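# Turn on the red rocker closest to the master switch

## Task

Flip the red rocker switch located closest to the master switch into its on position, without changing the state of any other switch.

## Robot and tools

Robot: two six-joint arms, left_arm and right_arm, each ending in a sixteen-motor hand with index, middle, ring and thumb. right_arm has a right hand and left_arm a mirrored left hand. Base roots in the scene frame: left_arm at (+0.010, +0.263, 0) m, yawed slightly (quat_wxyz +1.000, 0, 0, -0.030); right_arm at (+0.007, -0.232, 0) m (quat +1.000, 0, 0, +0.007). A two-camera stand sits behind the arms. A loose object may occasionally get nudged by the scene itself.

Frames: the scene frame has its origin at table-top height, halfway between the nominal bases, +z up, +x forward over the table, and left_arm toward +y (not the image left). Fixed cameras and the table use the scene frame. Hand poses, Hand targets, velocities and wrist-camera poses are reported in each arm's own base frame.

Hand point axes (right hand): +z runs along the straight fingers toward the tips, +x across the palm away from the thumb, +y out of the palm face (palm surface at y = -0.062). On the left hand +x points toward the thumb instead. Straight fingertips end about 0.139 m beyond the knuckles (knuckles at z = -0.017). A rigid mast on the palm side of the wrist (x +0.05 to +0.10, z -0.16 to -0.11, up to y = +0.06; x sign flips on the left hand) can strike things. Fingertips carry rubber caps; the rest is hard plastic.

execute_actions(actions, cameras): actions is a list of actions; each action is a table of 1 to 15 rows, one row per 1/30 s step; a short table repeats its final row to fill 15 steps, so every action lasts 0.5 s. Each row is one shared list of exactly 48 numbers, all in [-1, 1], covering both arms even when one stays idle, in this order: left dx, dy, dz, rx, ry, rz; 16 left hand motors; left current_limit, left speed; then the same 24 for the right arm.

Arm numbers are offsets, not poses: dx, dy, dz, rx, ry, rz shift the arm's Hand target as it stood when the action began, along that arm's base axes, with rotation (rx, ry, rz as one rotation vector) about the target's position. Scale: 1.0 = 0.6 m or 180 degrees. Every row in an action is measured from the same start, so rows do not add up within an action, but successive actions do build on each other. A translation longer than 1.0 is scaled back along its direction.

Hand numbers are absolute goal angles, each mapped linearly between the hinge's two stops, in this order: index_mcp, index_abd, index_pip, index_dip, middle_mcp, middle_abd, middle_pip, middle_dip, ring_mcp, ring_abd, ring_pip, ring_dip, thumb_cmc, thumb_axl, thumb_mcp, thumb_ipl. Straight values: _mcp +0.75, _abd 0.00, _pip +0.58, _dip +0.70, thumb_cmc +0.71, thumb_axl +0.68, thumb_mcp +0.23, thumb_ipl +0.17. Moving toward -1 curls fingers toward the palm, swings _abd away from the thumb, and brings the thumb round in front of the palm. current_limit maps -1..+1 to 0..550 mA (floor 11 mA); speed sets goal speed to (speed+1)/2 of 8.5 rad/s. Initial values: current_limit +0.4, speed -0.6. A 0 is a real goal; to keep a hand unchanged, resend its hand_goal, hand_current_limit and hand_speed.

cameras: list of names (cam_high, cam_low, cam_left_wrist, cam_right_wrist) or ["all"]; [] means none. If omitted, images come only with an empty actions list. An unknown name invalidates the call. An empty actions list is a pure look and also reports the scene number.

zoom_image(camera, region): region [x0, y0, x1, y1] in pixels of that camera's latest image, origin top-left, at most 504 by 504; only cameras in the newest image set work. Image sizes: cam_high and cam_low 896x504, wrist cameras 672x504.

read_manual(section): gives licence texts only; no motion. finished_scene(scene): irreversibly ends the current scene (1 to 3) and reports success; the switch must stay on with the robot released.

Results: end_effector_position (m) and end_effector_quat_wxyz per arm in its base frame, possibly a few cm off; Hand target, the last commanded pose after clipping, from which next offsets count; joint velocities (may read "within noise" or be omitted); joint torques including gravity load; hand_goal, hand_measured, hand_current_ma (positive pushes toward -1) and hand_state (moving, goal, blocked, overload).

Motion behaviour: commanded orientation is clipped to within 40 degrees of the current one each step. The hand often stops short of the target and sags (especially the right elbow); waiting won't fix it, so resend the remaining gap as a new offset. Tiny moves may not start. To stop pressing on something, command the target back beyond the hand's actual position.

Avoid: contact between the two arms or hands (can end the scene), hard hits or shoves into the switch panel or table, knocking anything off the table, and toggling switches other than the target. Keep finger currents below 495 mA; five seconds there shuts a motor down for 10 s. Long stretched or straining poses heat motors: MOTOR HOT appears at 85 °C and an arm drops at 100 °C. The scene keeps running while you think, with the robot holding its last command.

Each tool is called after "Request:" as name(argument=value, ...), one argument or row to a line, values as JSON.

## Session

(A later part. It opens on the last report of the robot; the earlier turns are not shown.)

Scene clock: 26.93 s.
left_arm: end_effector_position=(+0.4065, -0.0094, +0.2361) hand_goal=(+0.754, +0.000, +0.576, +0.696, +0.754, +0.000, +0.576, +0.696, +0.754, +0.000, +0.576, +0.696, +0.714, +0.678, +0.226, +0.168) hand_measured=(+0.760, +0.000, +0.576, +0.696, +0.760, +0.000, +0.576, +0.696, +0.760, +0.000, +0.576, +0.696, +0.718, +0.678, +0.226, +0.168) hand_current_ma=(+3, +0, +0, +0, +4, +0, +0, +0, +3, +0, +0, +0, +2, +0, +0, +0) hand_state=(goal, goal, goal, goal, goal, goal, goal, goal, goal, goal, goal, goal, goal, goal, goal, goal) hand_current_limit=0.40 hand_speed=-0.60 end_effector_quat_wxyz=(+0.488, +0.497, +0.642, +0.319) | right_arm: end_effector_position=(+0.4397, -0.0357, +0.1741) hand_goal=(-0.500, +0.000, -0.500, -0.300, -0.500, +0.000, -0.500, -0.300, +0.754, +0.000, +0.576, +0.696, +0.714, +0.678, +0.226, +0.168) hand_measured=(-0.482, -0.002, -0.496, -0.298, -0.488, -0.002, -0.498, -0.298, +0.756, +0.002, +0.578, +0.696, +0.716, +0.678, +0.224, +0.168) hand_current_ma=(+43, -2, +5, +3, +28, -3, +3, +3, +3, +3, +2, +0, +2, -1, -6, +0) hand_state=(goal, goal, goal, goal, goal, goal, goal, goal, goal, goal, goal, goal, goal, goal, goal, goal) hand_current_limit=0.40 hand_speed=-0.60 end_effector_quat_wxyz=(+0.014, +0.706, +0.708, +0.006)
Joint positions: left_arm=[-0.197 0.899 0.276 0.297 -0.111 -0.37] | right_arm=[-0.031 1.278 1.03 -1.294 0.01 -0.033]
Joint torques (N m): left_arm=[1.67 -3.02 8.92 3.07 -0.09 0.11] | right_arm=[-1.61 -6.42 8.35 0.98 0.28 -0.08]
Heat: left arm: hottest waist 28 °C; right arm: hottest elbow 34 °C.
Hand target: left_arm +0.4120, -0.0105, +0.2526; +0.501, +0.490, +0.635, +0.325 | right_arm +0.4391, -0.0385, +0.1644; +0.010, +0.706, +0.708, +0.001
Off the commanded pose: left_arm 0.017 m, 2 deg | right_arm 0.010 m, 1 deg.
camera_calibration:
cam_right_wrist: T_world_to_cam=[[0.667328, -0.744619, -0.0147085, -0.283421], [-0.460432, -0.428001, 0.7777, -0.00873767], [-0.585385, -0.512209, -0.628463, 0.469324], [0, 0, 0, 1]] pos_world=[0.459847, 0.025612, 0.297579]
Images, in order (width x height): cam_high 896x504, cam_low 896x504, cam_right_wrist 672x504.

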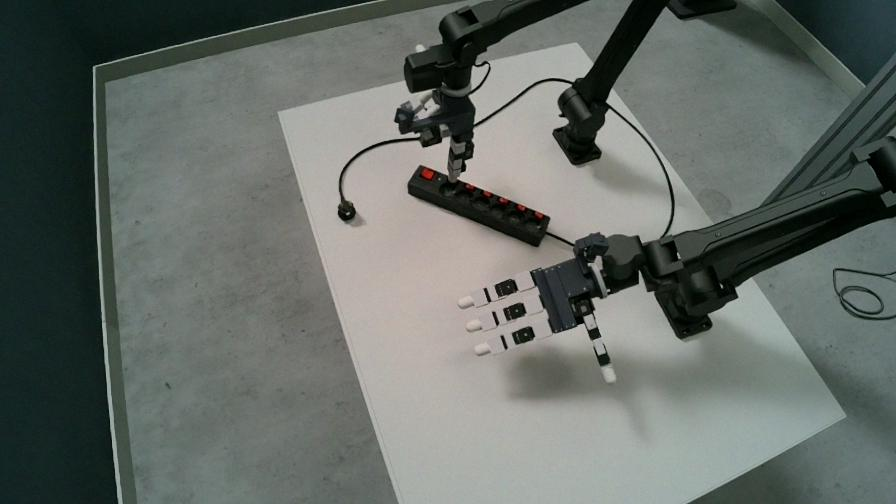

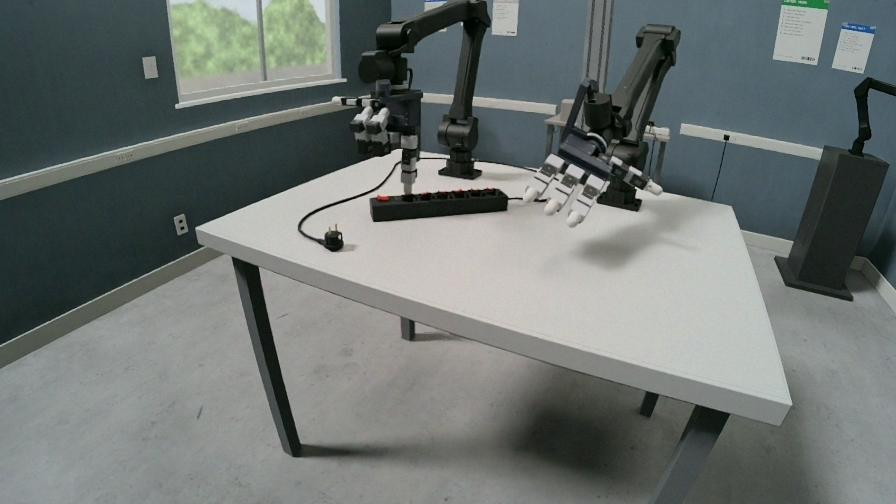

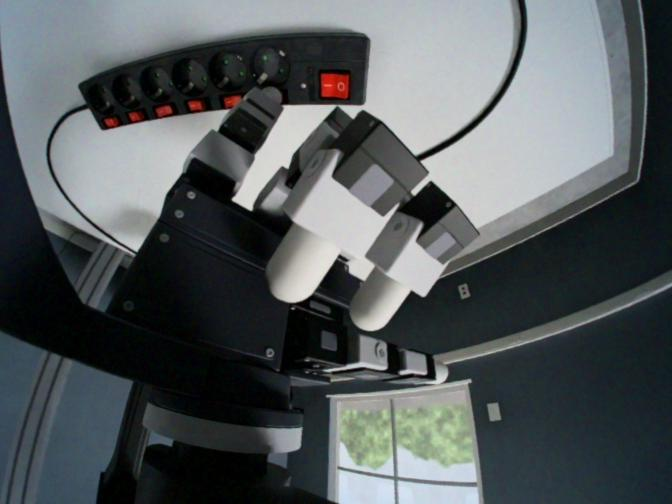

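Request:
execute_actions(
  actions=[
    [[0,0,0,0,0,0,0.754,0,0.576,0.696,0.754,0,0.576,0.696,0.754,0,0.576,0.696,0.714,0.678,0.226,0.168,0.4,-0.6,0,0,0.02,0,0,0,-0.5,0,-0.5,-0.3,-0.5,0,-0.5,-0.3,0.754,0,0.576,0.696,0.714,0.678,0.226,0.168,0.4,-0.6],[0,0,0,0,0,0,0.754,0,0.576,0.696,0.754,0,0.576,0.696,0.754,0,0.576,0.696,0.714,0.678,0.226,0.168,0.4,-0.6,-0.005,0.004,0.055,0,0,0,-0.5,0,-0.5,-0.3,-0.5,0,-0.5,-0.3,0.754,0,0.576,0.696,0.714,0.678,0.226,0.168,0.4,-0.6]],
  ],
  cameras=["cam_high","cam_low","cam_right_wrist"],
)

Request:
zoom_image(
  camera="cam_high",
  region=[400, 130, 500, 230],
)

Request:
zoom_image(
  camera="cam_low",
  region=[360, 130, 460, 230],
)

Request:
zoom_image(
  camera="cam_right_wrist",
  region=[180, 10, 380, 150],
)

Scene clock: 28.80 s.
left_arm: end_effector_position=(+0.4065, -0.0094, +0.2361) hand_goal=(+0.754, +0.000, +0.576, +0.696, +0.754, +0.000, +0.576, +0.696, +0.754, +0.000, +0.576, +0.696, +0.714, +0.678, +0.226, +0.168) hand_measured=(+0.760, +0.000, +0.576, +0.696, +0.760, +0.000, +0.576, +0.696, +0.760, +0.000, +0.576, +0.696, +0.718, +0.678, +0.226, +0.168) hand_current_ma=(+3, +0, +0, +0, +4, +0, +0, +0, +3, +0, +0, +0, +2, +0, +0, +0) hand_state=(goal, goal, goal, goal, goal, goal, goal, goal, goal, goal, goal, goal, goal, goal, goal, goal) hand_current_limit=0.40 hand_speed=-0.60 end_effector_quat_wxyz=(+0.488, +0.497, +0.642, +0.319) | right_arm: end_effector_position=(+0.4220, -0.0355, +0.1721) hand_goal=(-0.500, +0.000, -0.500, -0.300, -0.500, +0.000, -0.500, -0.300, +0.754, +0.000, +0.576, +0.696, +0.714, +0.678, +0.226, +0.168) hand_measured=(-0.482, -0.002, -0.496, -0.298, -0.488, -0.002, -0.498, -0.298, +0.748, +0.004, +0.572, +0.694, +0.716, +0.678, +0.224, +0.168) hand_current_ma=(+43, -2, +5, +3, +28, -3, +3, +3, -12, +4, -5, -4, +2, -1, -6, +0) hand_state=(goal, goal, goal, goal, goal, goal, goal, goal, goal, goal, goal, goal, goal, goal, goal, goal) hand_current_limit=0.40 hand_speed=-0.60 end_effector_quat_wxyz=(-0.008, +0.706, +0.708, -0.015)
Joint positions: left_arm=[-0.197 0.899 0.276 0.297 -0.111 -0.37] | right_arm=[-0.031 1.269 1.03 -1.364 0.012 -0.033]
Joint torques (N m): left_arm=[1.44 -3.25 8.81 3.06 -0.1 0.1] | right_arm=[-1.14 -7.47 13.64 0.06 0.22 -0.02]
Heat: left arm: hottest waist 28 °C; right arm: hottest elbow 34 °C.
Hand target: left_arm +0.4120, -0.0105, +0.2526; +0.501, +0.490, +0.635, +0.325 | right_arm +0.4362, -0.0362, +0.1974; +0.011, +0.706, +0.708, +0.001
Off the commanded pose: left_arm 0.017 m, 2 deg | right_arm 0.029 m, 3 deg.
camera_calibration:
cam_right_wrist: T_world_to_cam=[[0.665238, -0.744611, -0.0548897, -0.263703], [-0.412706, -0.427984, 0.804054, -0.0399067], [-0.6222, -0.512234, -0.592017, 0.467068], [0, 0, 0, 1]] pos_world=[0.449565, 0.025812, 0.294124]
Images, in order (width x height): cam_high 896x504, cam_low 896x504, cam_right_wrist 672x504.

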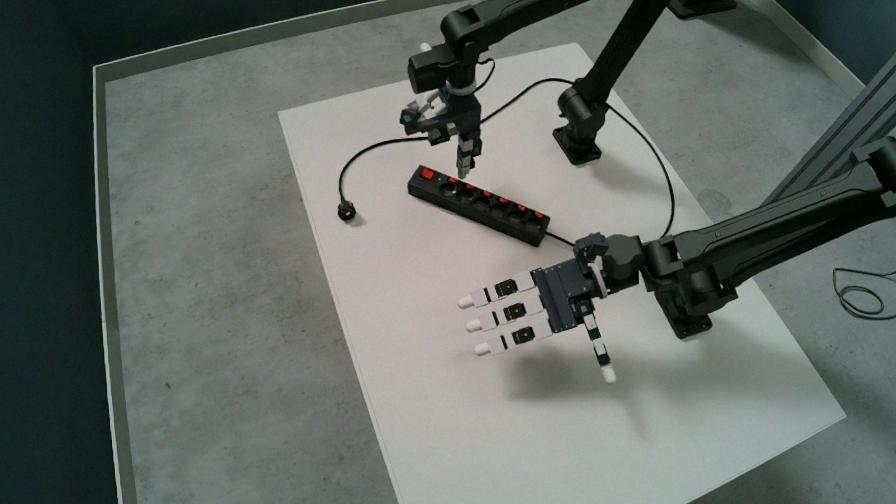

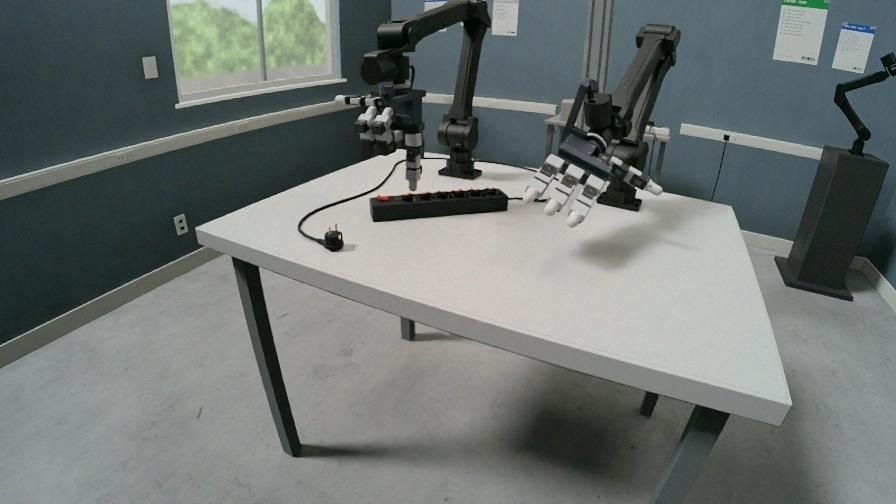

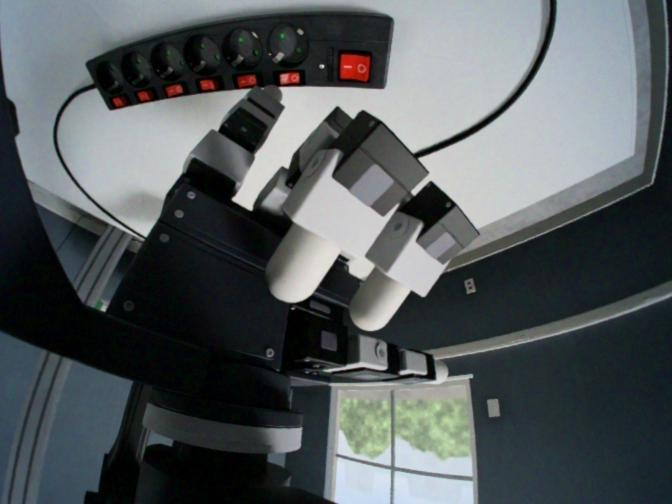

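Scaled by 5.040 from the camera's 896x504 image, which has a finer 1280x720 frame.

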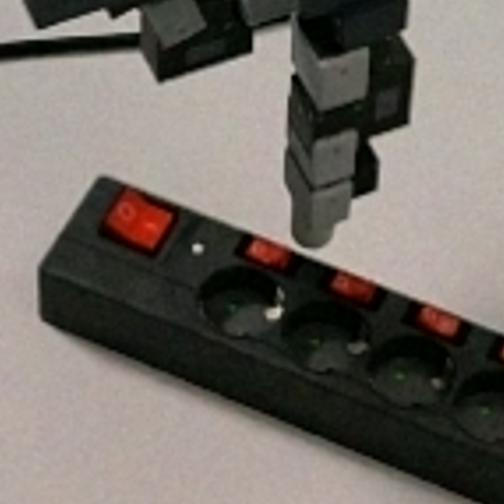

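Scaled by 5.040 from the camera's 896x504 image, which has a finer 1280x720 frame.

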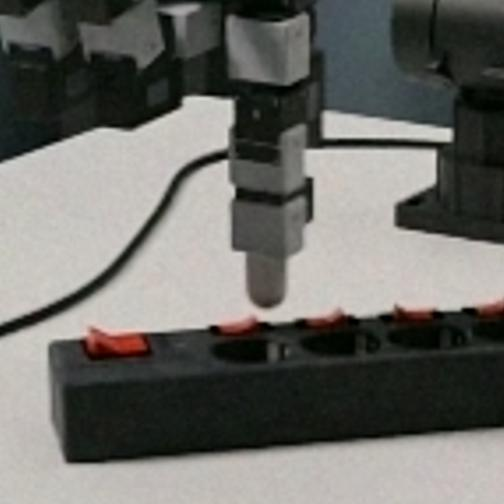

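Scaled by 2.520 from the camera's 672x504 image, which has a finer 960x720 frame.

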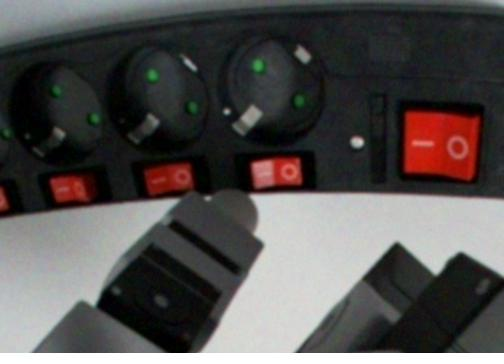

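Request:
execute_actions(
  actions=[
    [[0,0,0,0,0,0,0.754,0,0.576,0.696,0.754,0,0.576,0.696,0.754,0,0.576,0.696,0.714,0.678,0.226,0.168,0.4,-0.6,0.001,-0.001,0.03,0,0,0,-0.5,0,-0.5,-0.3,-0.5,0,-0.5,-0.3,0.754,0,0.576,0.696,0.714,0.678,0.226,0.168,0.4,-0.6],[0,0,0,0,0,0,0.754,0,0.576,0.696,0.754,0,0.576,0.696,0.754,0,0.576,0.696,0.714,0.678,0.226,0.168,0.4,-0.6,0.001,-0.001,0.055,0,0,0,-0.5,0,-0.5,-0.3,-0.5,0,-0.5,-0.3,0.754,0,0.576,0.696,0.714,0.678,0.226,0.168,0.4,-0.6]],
  ],
)

Scene clock: 31.93 s.
left_arm: end_effector_position=(+0.4065, -0.0094, +0.2361) hand_goal=(+0.754, +0.000, +0.576, +0.696, +0.754, +0.000, +0.576, +0.696, +0.754, +0.000, +0.576, +0.696, +0.714, +0.678, +0.226, +0.168) hand_measured=(+0.760, +0.000, +0.576, +0.696, +0.760, +0.000, +0.576, +0.696, +0.760, +0.000, +0.576, +0.696, +0.718, +0.678, +0.226, +0.168) hand_current_ma=(+3, +0, +0, +0, +4, +0, +0, +0, +3, +0, +0, +0, +2, +0, +0, +0) hand_state=(goal, goal, goal, goal, goal, goal, goal, goal, goal, goal, goal, goal, goal, goal, goal, goal) hand_current_limit=0.40 hand_speed=-0.60 end_effector_quat_wxyz=(+0.488, +0.497, +0.642, +0.319) | right_arm: end_effector_position=(+0.4201, -0.0354, +0.2000) hand_goal=(-0.500, +0.000, -0.500, -0.300, -0.500, +0.000, -0.500, -0.300, +0.754, +0.000, +0.576, +0.696, +0.714, +0.678, +0.226, +0.168) hand_measured=(-0.482, -0.002, -0.496, -0.298, -0.488, -0.002, -0.498, -0.298, +0.748, +0.004, +0.572, +0.694, +0.716, +0.678, +0.224, +0.168) hand_current_ma=(+43, -2, +5, +3, +28, -3, +3, +3, -10, +4, -5, -4, +2, -1, -6, +0) hand_state=(goal, goal, goal, goal, goal, goal, goal, goal, goal, goal, goal, goal, goal, goal, goal, goal) hand_current_limit=0.40 hand_speed=-0.60 end_effector_quat_wxyz=(-0.011, +0.706, +0.708, -0.019)
Joint positions: left_arm=[-0.197 0.899 0.276 0.297 -0.111 -0.37] | right_arm=[-0.031 1.255 1.095 -1.453 0.012 -0.033]
Joint torques (N m): left_arm=[1.44 -2.84 8.9 3.08 -0.11 0.12] | right_arm=[-1.26 -7.82 14.71 0.14 0.22 -0.03]
Heat: left arm: hottest elbow 29 °C; right arm: hottest elbow 34 °C.
Hand target: left_arm +0.4120, -0.0105, +0.2526; +0.501, +0.490, +0.635, +0.325 | right_arm +0.4368, -0.0368, +0.2304; +0.010, +0.706, +0.708, +0.001
Off the commanded pose: left_arm 0.017 m, 2 deg | right_arm 0.035 m, 3 deg.

Request:
execute_actions(
  actions=[
    [[0,0,0,0,0,0,0.754,0,0.576,0.696,0.754,0,0.576,0.696,0.754,0,0.576,0.696,0.714,0.678,0.226,0.168,0.4,-0.6,0,0,0.06,0,0,0,-0.5,0,-0.5,-0.3,-0.5,0,-0.5,-0.3,0.754,0,0.576,0.696,0.714,0.678,0.226,0.168,0.4,-0.6]],
    [[0,0,0,0,0,0,0.754,0,0.576,0.696,0.754,0,0.576,0.696,0.754,0,0.576,0.696,0.714,0.678,0.226,0.168,0.4,-0.6,0,0,0,0,0,0,-0.5,0,-0.5,-0.3,-0.5,0,-0.5,-0.3,0.754,0,0.576,0.696,0.714,0.678,0.226,0.168,0.4,-0.6]],
    [[0,0,0,0,0,0,0.754,0,0.576,0.696,0.754,0,0.576,0.696,0.754,0,0.576,0.696,0.714,0.678,0.226,0.168,0.4,-0.6,0,0,-0.06,0,0,0,-0.5,0,-0.5,-0.3,-0.5,0,-0.5,-0.3,0.754,0,0.576,0.696,0.714,0.678,0.226,0.168,0.4,-0.6]],
    [[0,0,0,0,0,0,0.754,0,0.576,0.696,0.754,0,0.576,0.696,0.754,0,0.576,0.696,0.714,0.678,0.226,0.168,0.4,-0.6,0,0,-0.02,0,0,0,-0.5,0,-0.5,-0.3,-0.5,0,-0.5,-0.3,0.754,0,0.576,0.696,0.714,0.678,0.226,0.168,0.4,-0.6]],
  ],
)

Scene clock: 34.93 s.
left_arm: end_effector_position=(+0.4065, -0.0094, +0.2361) hand_goal=(+0.754, +0.000, +0.576, +0.696, +0.754, +0.000, +0.576, +0.696, +0.754, +0.000, +0.576, +0.696, +0.714, +0.678, +0.226, +0.168) hand_measured=(+0.760, +0.000, +0.576, +0.696, +0.760, +0.000, +0.576, +0.696, +0.760, +0.000, +0.576, +0.696, +0.718, +0.678, +0.226, +0.168) hand_current_ma=(+3, +0, +0, +0, +4, +0, +0, +0, +3, +0, +0, +0, +2, +0, +0, +0) hand_state=(goal, goal, goal, goal, goal, goal, goal, goal, goal, goal, goal, goal, goal, goal, goal, goal) hand_current_limit=0.40 hand_speed=-0.60 end_effector_quat_wxyz=(+0.488, +0.497, +0.642, +0.319) | right_arm: end_effector_position=(+0.4330, -0.0358, +0.2180) hand_goal=(-0.500, +0.000, -0.500, -0.300, -0.500, +0.000, -0.500, -0.300, +0.754, +0.000, +0.576, +0.696, +0.714, +0.678, +0.226, +0.168) hand_measured=(-0.482, -0.002, -0.496, -0.298, -0.488, -0.002, -0.498, -0.298, +0.750, +0.004, +0.574, +0.694, +0.716, +0.678, +0.224, +0.168) hand_current_ma=(+43, -2, +5, +3, +28, -3, +3, +3, -6, +4, -4, -4, +2, -1, -6, +0) hand_state=(goal, goal, goal, goal, goal, goal, goal, goal, goal, goal, goal, goal, goal, goal, goal, goal) hand_current_limit=0.40 hand_speed=-0.60 end_effector_quat_wxyz=(+0.006, +0.706, +0.708, -0.002)
Joint positions: left_arm=[-0.197 0.899 0.276 0.297 -0.111 -0.37] | right_arm=[-0.031 1.252 1.129 -1.442 0.012 -0.033]
Joint torques (N m): left_arm=[1.44 -3.08 8.9 3.06 -0.1 0.12] | right_arm=[-1.26 -6.89 9.7 0.95 0.22 -0.04]
Heat: left arm: hottest elbow 29 °C; right arm: hottest elbow 35 °C.
Hand target: left_arm +0.4120, -0.0105, +0.2526; +0.501, +0.490, +0.635, +0.325 | right_arm +0.4367, -0.0368, +0.2183; +0.010, +0.706, +0.708, +0.001
Off the commanded pose: left_arm 0.017 m, 2 deg | right_arm 0.004 m, 1 deg.

Request:
execute_actions(
  actions=[
    [[0,0,0,0,0,0,0.754,0,0.576,0.696,0.754,0,0.576,0.696,0.754,0,0.576,0.696,0.714,0.678,0.226,0.168,0.4,-0.6,0,0.001,-0.015,0,0,0,-0.5,0,-0.5,-0.3,-0.5,0,-0.5,-0.3,0.754,0,0.576,0.696,0.714,0.678,0.226,0.168,0.4,-0.6],[0,0,0,0,0,0,0.754,0,0.576,0.696,0.754,0,0.576,0.696,0.754,0,0.576,0.696,0.714,0.678,0.226,0.168,0.4,-0.6,0,0.003,-0.03,0,0,0,-0.5,0,-0.5,-0.3,-0.5,0,-0.5,-0.3,0.754,0,0.576,0.696,0.714,0.678,0.226,0.168,0.4,-0.6],[0,0,0,0,0,0,0.754,0,0.576,0.696,0.754,0,0.576,0.696,0.754,0,0.576,0.696,0.714,0.678,0.226,0.168,0.4,-0.6,0,0.003,-0.055,0,0,0,-0.5,0,-0.5,-0.3,-0.5,0,-0.5,-0.3,0.754,0,0.576,0.696,0.714,0.678,0.226,0.168,0.4,-0.6]],
    [[0,0,0,0,0,0,0.754,0,0.576,0.696,0.754,0,0.576,0.696,0.754,0,0.576,0.696,0.714,0.678,0.226,0.168,0.4,-0.6,-0.002,0,-0.015,0,0.001,0,-0.5,0,-0.5,-0.3,-0.5,0,-0.5,-0.3,0.754,0,0.576,0.696,0.714,0.678,0.226,0.168,0.4,-0.6],[0,0,0,0,0,0,0.754,0,0.576,0.696,0.754,0,0.576,0.696,0.754,0,0.576,0.696,0.714,0.678,0.226,0.168,0.4,-0.6,-0.005,0,-0.03,0,0.003,0,-0.5,0,-0.5,-0.3,-0.5,0,-0.5,-0.3,0.754,0,0.576,0.696,0.714,0.678,0.226,0.168,0.4,-0.6],[0,0,0,0,0,0,0.754,0,0.576,0.696,0.754,0,0.576,0.696,0.754,0,0.576,0.696,0.714,0.678,0.226,0.168,0.4,-0.6,-0.007,0,-0.042,0,0.004,0,-0.5,0,-0.5,-0.3,-0.5,0,-0.5,-0.3,0.754,0,0.576,0.696,0.714,0.678,0.226,0.168,0.4,-0.6]],
  ],
  cameras=["cam_high","cam_low","cam_right_wrist"],
)

Request:
zoom_image(
  camera="cam_high",
  region=[400, 130, 500, 230],
)

Request:
zoom_image(
  camera="cam_low",
  region=[360, 130, 460, 230],
)

Request:
zoom_image(
  camera="cam_right_wrist",
  region=[180, 10, 380, 150],
)

Scene clock: 38.73 s.
left_arm: end_effector_position=(+0.4065, -0.0094, +0.2361) hand_goal=(+0.754, +0.000, +0.576, +0.696, +0.754, +0.000, +0.576, +0.696, +0.754, +0.000, +0.576, +0.696, +0.714, +0.678, +0.226, +0.168) hand_measured=(+0.760, +0.000, +0.576, +0.696, +0.760, +0.000, +0.576, +0.696, +0.760, +0.000, +0.576, +0.696, +0.718, +0.678, +0.226, +0.168) hand_current_ma=(+3, +0, +0, +0, +4, +0, +0, +0, +3, +0, +0, +0, +2, +0, +0, +0) hand_state=(goal, goal, goal, goal, goal, goal, goal, goal, goal, goal, goal, goal, goal, goal, goal, goal) hand_current_limit=0.40 hand_speed=-0.60 end_effector_quat_wxyz=(+0.488, +0.497, +0.642, +0.319) | right_arm: end_effector_position=(+0.4336, -0.0352, +0.1715) hand_goal=(-0.500, +0.000, -0.500, -0.300, -0.500, +0.000, -0.500, -0.300, +0.754, +0.000, +0.576, +0.696, +0.714, +0.678, +0.226, +0.168) hand_measured=(-0.484, -0.002, -0.496, -0.298, -0.488, -0.002, -0.498, -0.298, +0.762, +0.002, +0.580, +0.696, +0.716, +0.678, +0.222, +0.168) hand_current_ma=(+42, -2, +5, +3, +28, -3, +3, +3, +14, +3, +6, +1, +2, -1, -7, +0) hand_state=(goal, goal, goal, goal, goal, goal, goal, goal, goal, goal, goal, goal, goal, goal, goal, goal) hand_current_limit=0.40 hand_speed=-0.60 end_effector_quat_wxyz=(+0.009, +0.706, +0.708, +0.003)
Joint positions: left_arm=[-0.197 0.899 0.276 0.297 -0.111 -0.37] | right_arm=[-0.031 1.27 1.019 -1.303 0.008 -0.033]
Joint torques (N m): left_arm=[1.55 -3.02 8.87 3.06 -0.11 0.11] | right_arm=[-0.91 -6.24 7.94 1.1 0.35 0.01]
Heat: left arm: hottest elbow 29 °C; right arm: hottest elbow 35 °C.
Hand target: left_arm +0.4120, -0.0105, +0.2526; +0.501, +0.490, +0.635, +0.325 | right_arm +0.4325, -0.0349, +0.1601; +0.006, +0.706, +0.708, -0.003
Off the commanded pose: left_arm 0.017 m, 2 deg | right_arm 0.011 m, 1 deg.
camera_calibration:
cam_right_wrist: T_world_to_cam=[[0.667115, -0.74457, -0.0239351, -0.277428], [-0.451273, -0.429474, 0.782243, -0.0141457], [-0.592715, -0.511045, -0.622513, 0.466595], [0, 0, 0, 1]] pos_world=[0.45525, 0.0258114, 0.294887]
Images, in order (width x height): cam_high 896x504, cam_low 896x504, cam_right_wrist 672x504.

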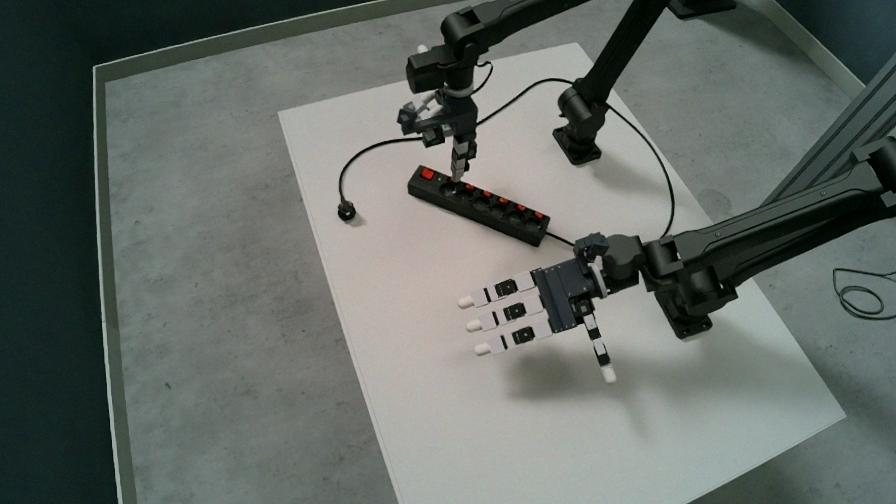

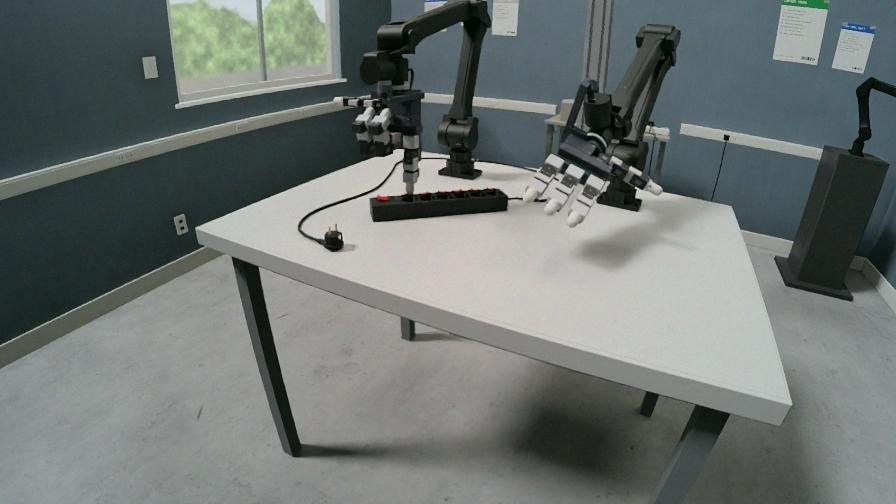

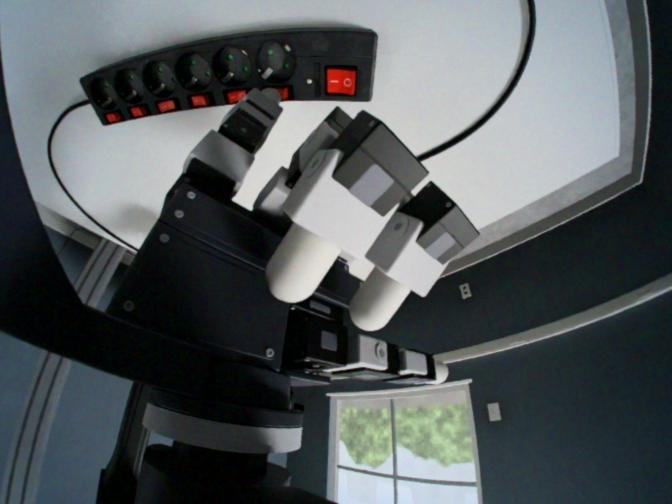

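Scaled by 5.040 from the camera's 896x504 image, which has a finer 1280x720 frame.

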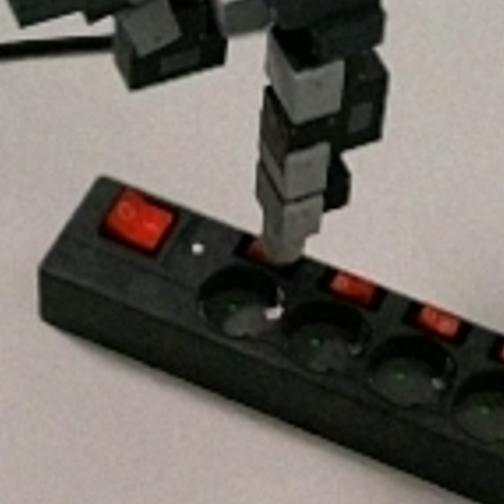

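Scaled by 5.040 from the camera's 896x504 image, which has a finer 1280x720 frame.

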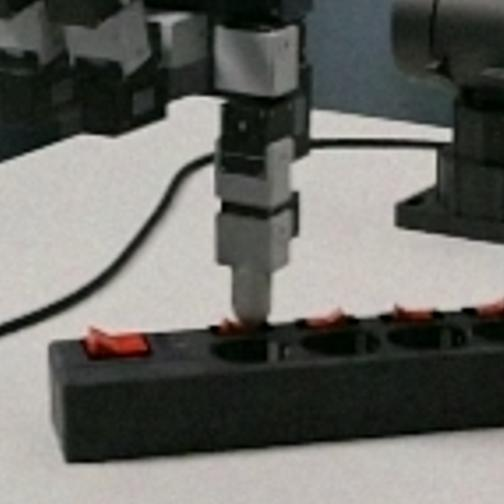

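Scaled by 2.520 from the camera's 672x504 image, which has a finer 960x720 frame.

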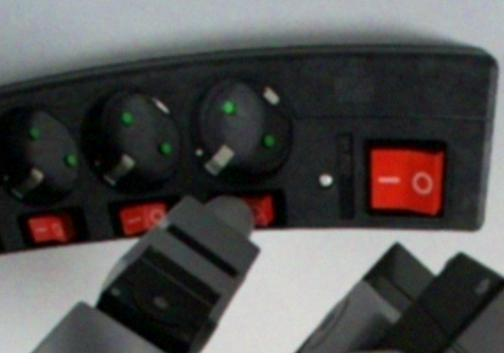

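Request:
execute_actions(
  actions=[
    [[0,0,0,0,0,0,0.754,0,0.576,0.696,0.754,0,0.576,0.696,0.754,0,0.576,0.696,0.714,0.678,0.226,0.168,0.4,-0.6,0,0,0.04,0,0,0,-0.5,0,-0.5,-0.3,-0.5,0,-0.5,-0.3,0.754,0,0.576,0.696,0.714,0.678,0.226,0.168,0.4,-0.6],[0,0,0,0,0,0,0.754,0,0.576,0.696,0.754,0,0.576,0.696,0.754,0,0.576,0.696,0.714,0.678,0.226,0.168,0.4,-0.6,0.01,0,0.09,0,-0.004,0,-0.5,0,-0.5,-0.3,-0.5,0,-0.5,-0.3,0.754,0,0.576,0.696,0.714,0.678,0.226,0.168,0.4,-0.6],[0,0,0,0,0,0,0.754,0,0.576,0.696,0.754,0,0.576,0.696,0.754,0,0.576,0.696,0.714,0.678,0.226,0.168,0.4,-0.6,0.01,0,0.14,0,-0.004,0,-0.5,0,-0.5,-0.3,-0.5,0,-0.5,-0.3,0.754,0,0.576,0.696,0.714,0.678,0.226,0.168,0.4,-0.6]],
    [[0,0,0,0,0,0,0.754,0,0.576,0.696,0.754,0,0.576,0.696,0.754,0,0.576,0.696,0.714,0.678,0.226,0.168,0.4,-0.6,0,0,0.05,0,0,0,-0.5,0,-0.5,-0.3,-0.5,0,-0.5,-0.3,0.754,0,0.576,0.696,0.714,0.678,0.226,0.168,0.4,-0.6]],
  ],
  cameras=["cam_high","cam_low","cam_right_wrist"],
)

Request:
zoom_image(
  camera="cam_high",
  region=[400, 130, 500, 230],
)

Request:
zoom_image(
  camera="cam_low",
  region=[360, 170, 460, 230],
)

Request:
zoom_image(
  camera="cam_right_wrist",
  region=[130, 10, 390, 130],
)

Scene clock: 40.90 s.
left_arm: end_effector_position=(+0.4065, -0.0094, +0.2361) hand_goal=(+0.754, +0.000, +0.576, +0.696, +0.754, +0.000, +0.576, +0.696, +0.754, +0.000, +0.576, +0.696, +0.714, +0.678, +0.226, +0.168) hand_measured=(+0.760, +0.000, +0.576, +0.696, +0.760, +0.000, +0.576, +0.696, +0.760, +0.000, +0.576, +0.696, +0.718, +0.678, +0.226, +0.168) hand_current_ma=(+3, +0, +0, +0, +4, +0, +0, +0, +3, +0, +0, +0, +2, +0, +0, +0) hand_state=(goal, goal, goal, goal, goal, goal, goal, goal, goal, goal, goal, goal, goal, goal, goal, goal) hand_current_limit=0.40 hand_speed=-0.60 end_effector_quat_wxyz=(+0.488, +0.497, +0.642, +0.319) | right_arm: end_effector_position=(+0.4238, -0.0351, +0.2441) hand_goal=(-0.500, +0.000, -0.500, -0.300, -0.500, +0.000, -0.500, -0.300, +0.754, +0.000, +0.576, +0.696, +0.714, +0.678, +0.226, +0.168) hand_measured=(-0.484, -0.002, -0.496, -0.298, -0.488, -0.002, -0.498, -0.298, +0.750, +0.004, +0.574, +0.694, +0.716, +0.678, +0.222, +0.168) hand_current_ma=(+42, -2, +5, +3, +28, -3, +3, +3, -6, +4, -4, -1, +1, -1, -7, +0) hand_state=(goal, goal, goal, goal, goal, goal, goal, goal, goal, goal, goal, goal, goal, goal, goal, goal) hand_current_limit=0.40 hand_speed=-0.60 end_effector_quat_wxyz=(-0.012, +0.706, +0.708, -0.017)
Joint positions: left_arm=[-0.197 0.899 0.276 0.297 -0.111 -0.37] | right_arm=[-0.031 1.251 1.208 -1.567 0.009 -0.033]
Joint torques (N m): left_arm=[1.49 -2.96 8.85 3.04 -0.12 0.11] | right_arm=[-0.85 -7.36 15.09 0.06 0.3 0.01]
Heat: left arm: hottest elbow 29 °C; right arm: hottest elbow 35 °C.
Hand target: left_arm +0.4120, -0.0105, +0.2526; +0.501, +0.490, +0.635, +0.325 | right_arm +0.4386, -0.0349, +0.2743; +0.010, +0.706, +0.708, +0.001
Off the commanded pose: left_arm 0.017 m, 2 deg | right_arm 0.033 m, 3 deg.
camera_calibration:
cam_right_wrist: T_world_to_cam=[[0.66466, -0.744519, -0.0625927, -0.258529], [-0.406114, -0.430328, 0.806157, -0.100253], [-0.627135, -0.510401, -0.588381, 0.512406], [0, 0, 0, 1]] pos_world=[0.452468, 0.0259111, 0.366128]
Images, in order (width x height): cam_high 896x504, cam_low 896x504, cam_right_wrist 672x504.

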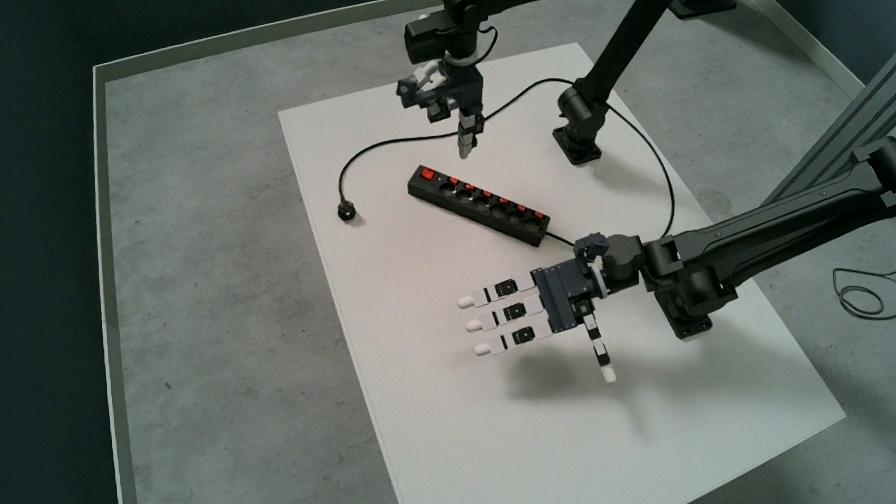

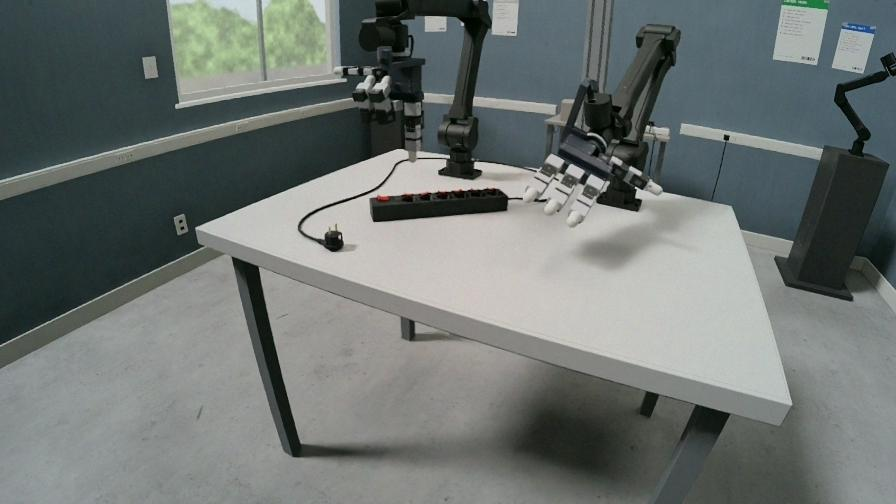

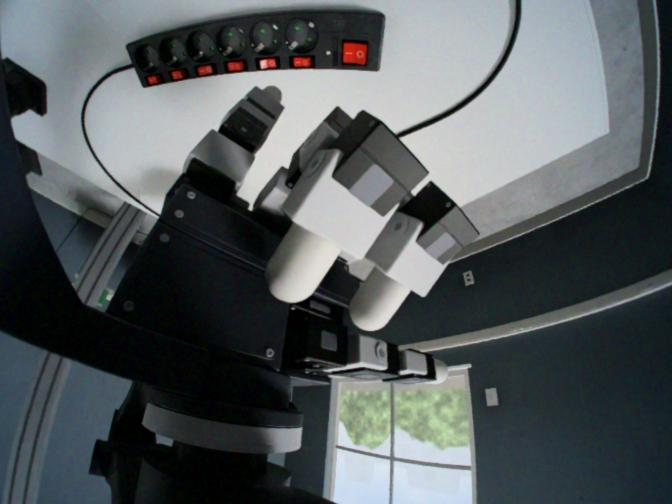

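Scaled by 5.040 from the camera's 896x504 image, which has a finer 1280x720 frame.

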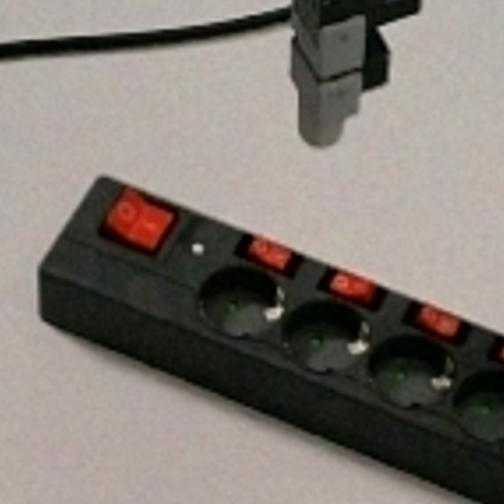

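Scaled by 5.040 from the camera's 896x504 image, which has a finer 1280x720 frame.

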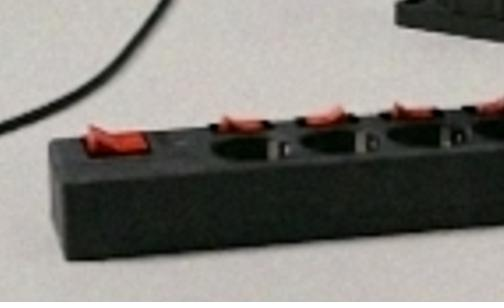

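Scaled by 1.938 from the camera's 672x504 image, which has a finer 960x720 frame.

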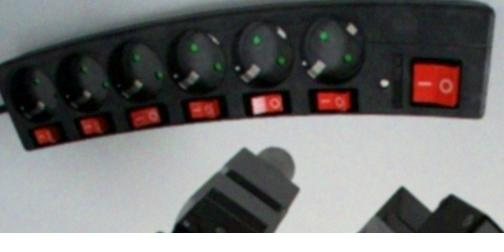

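Request:
finished_scene(
  scene=1,
)

The scene is finished: the task was done.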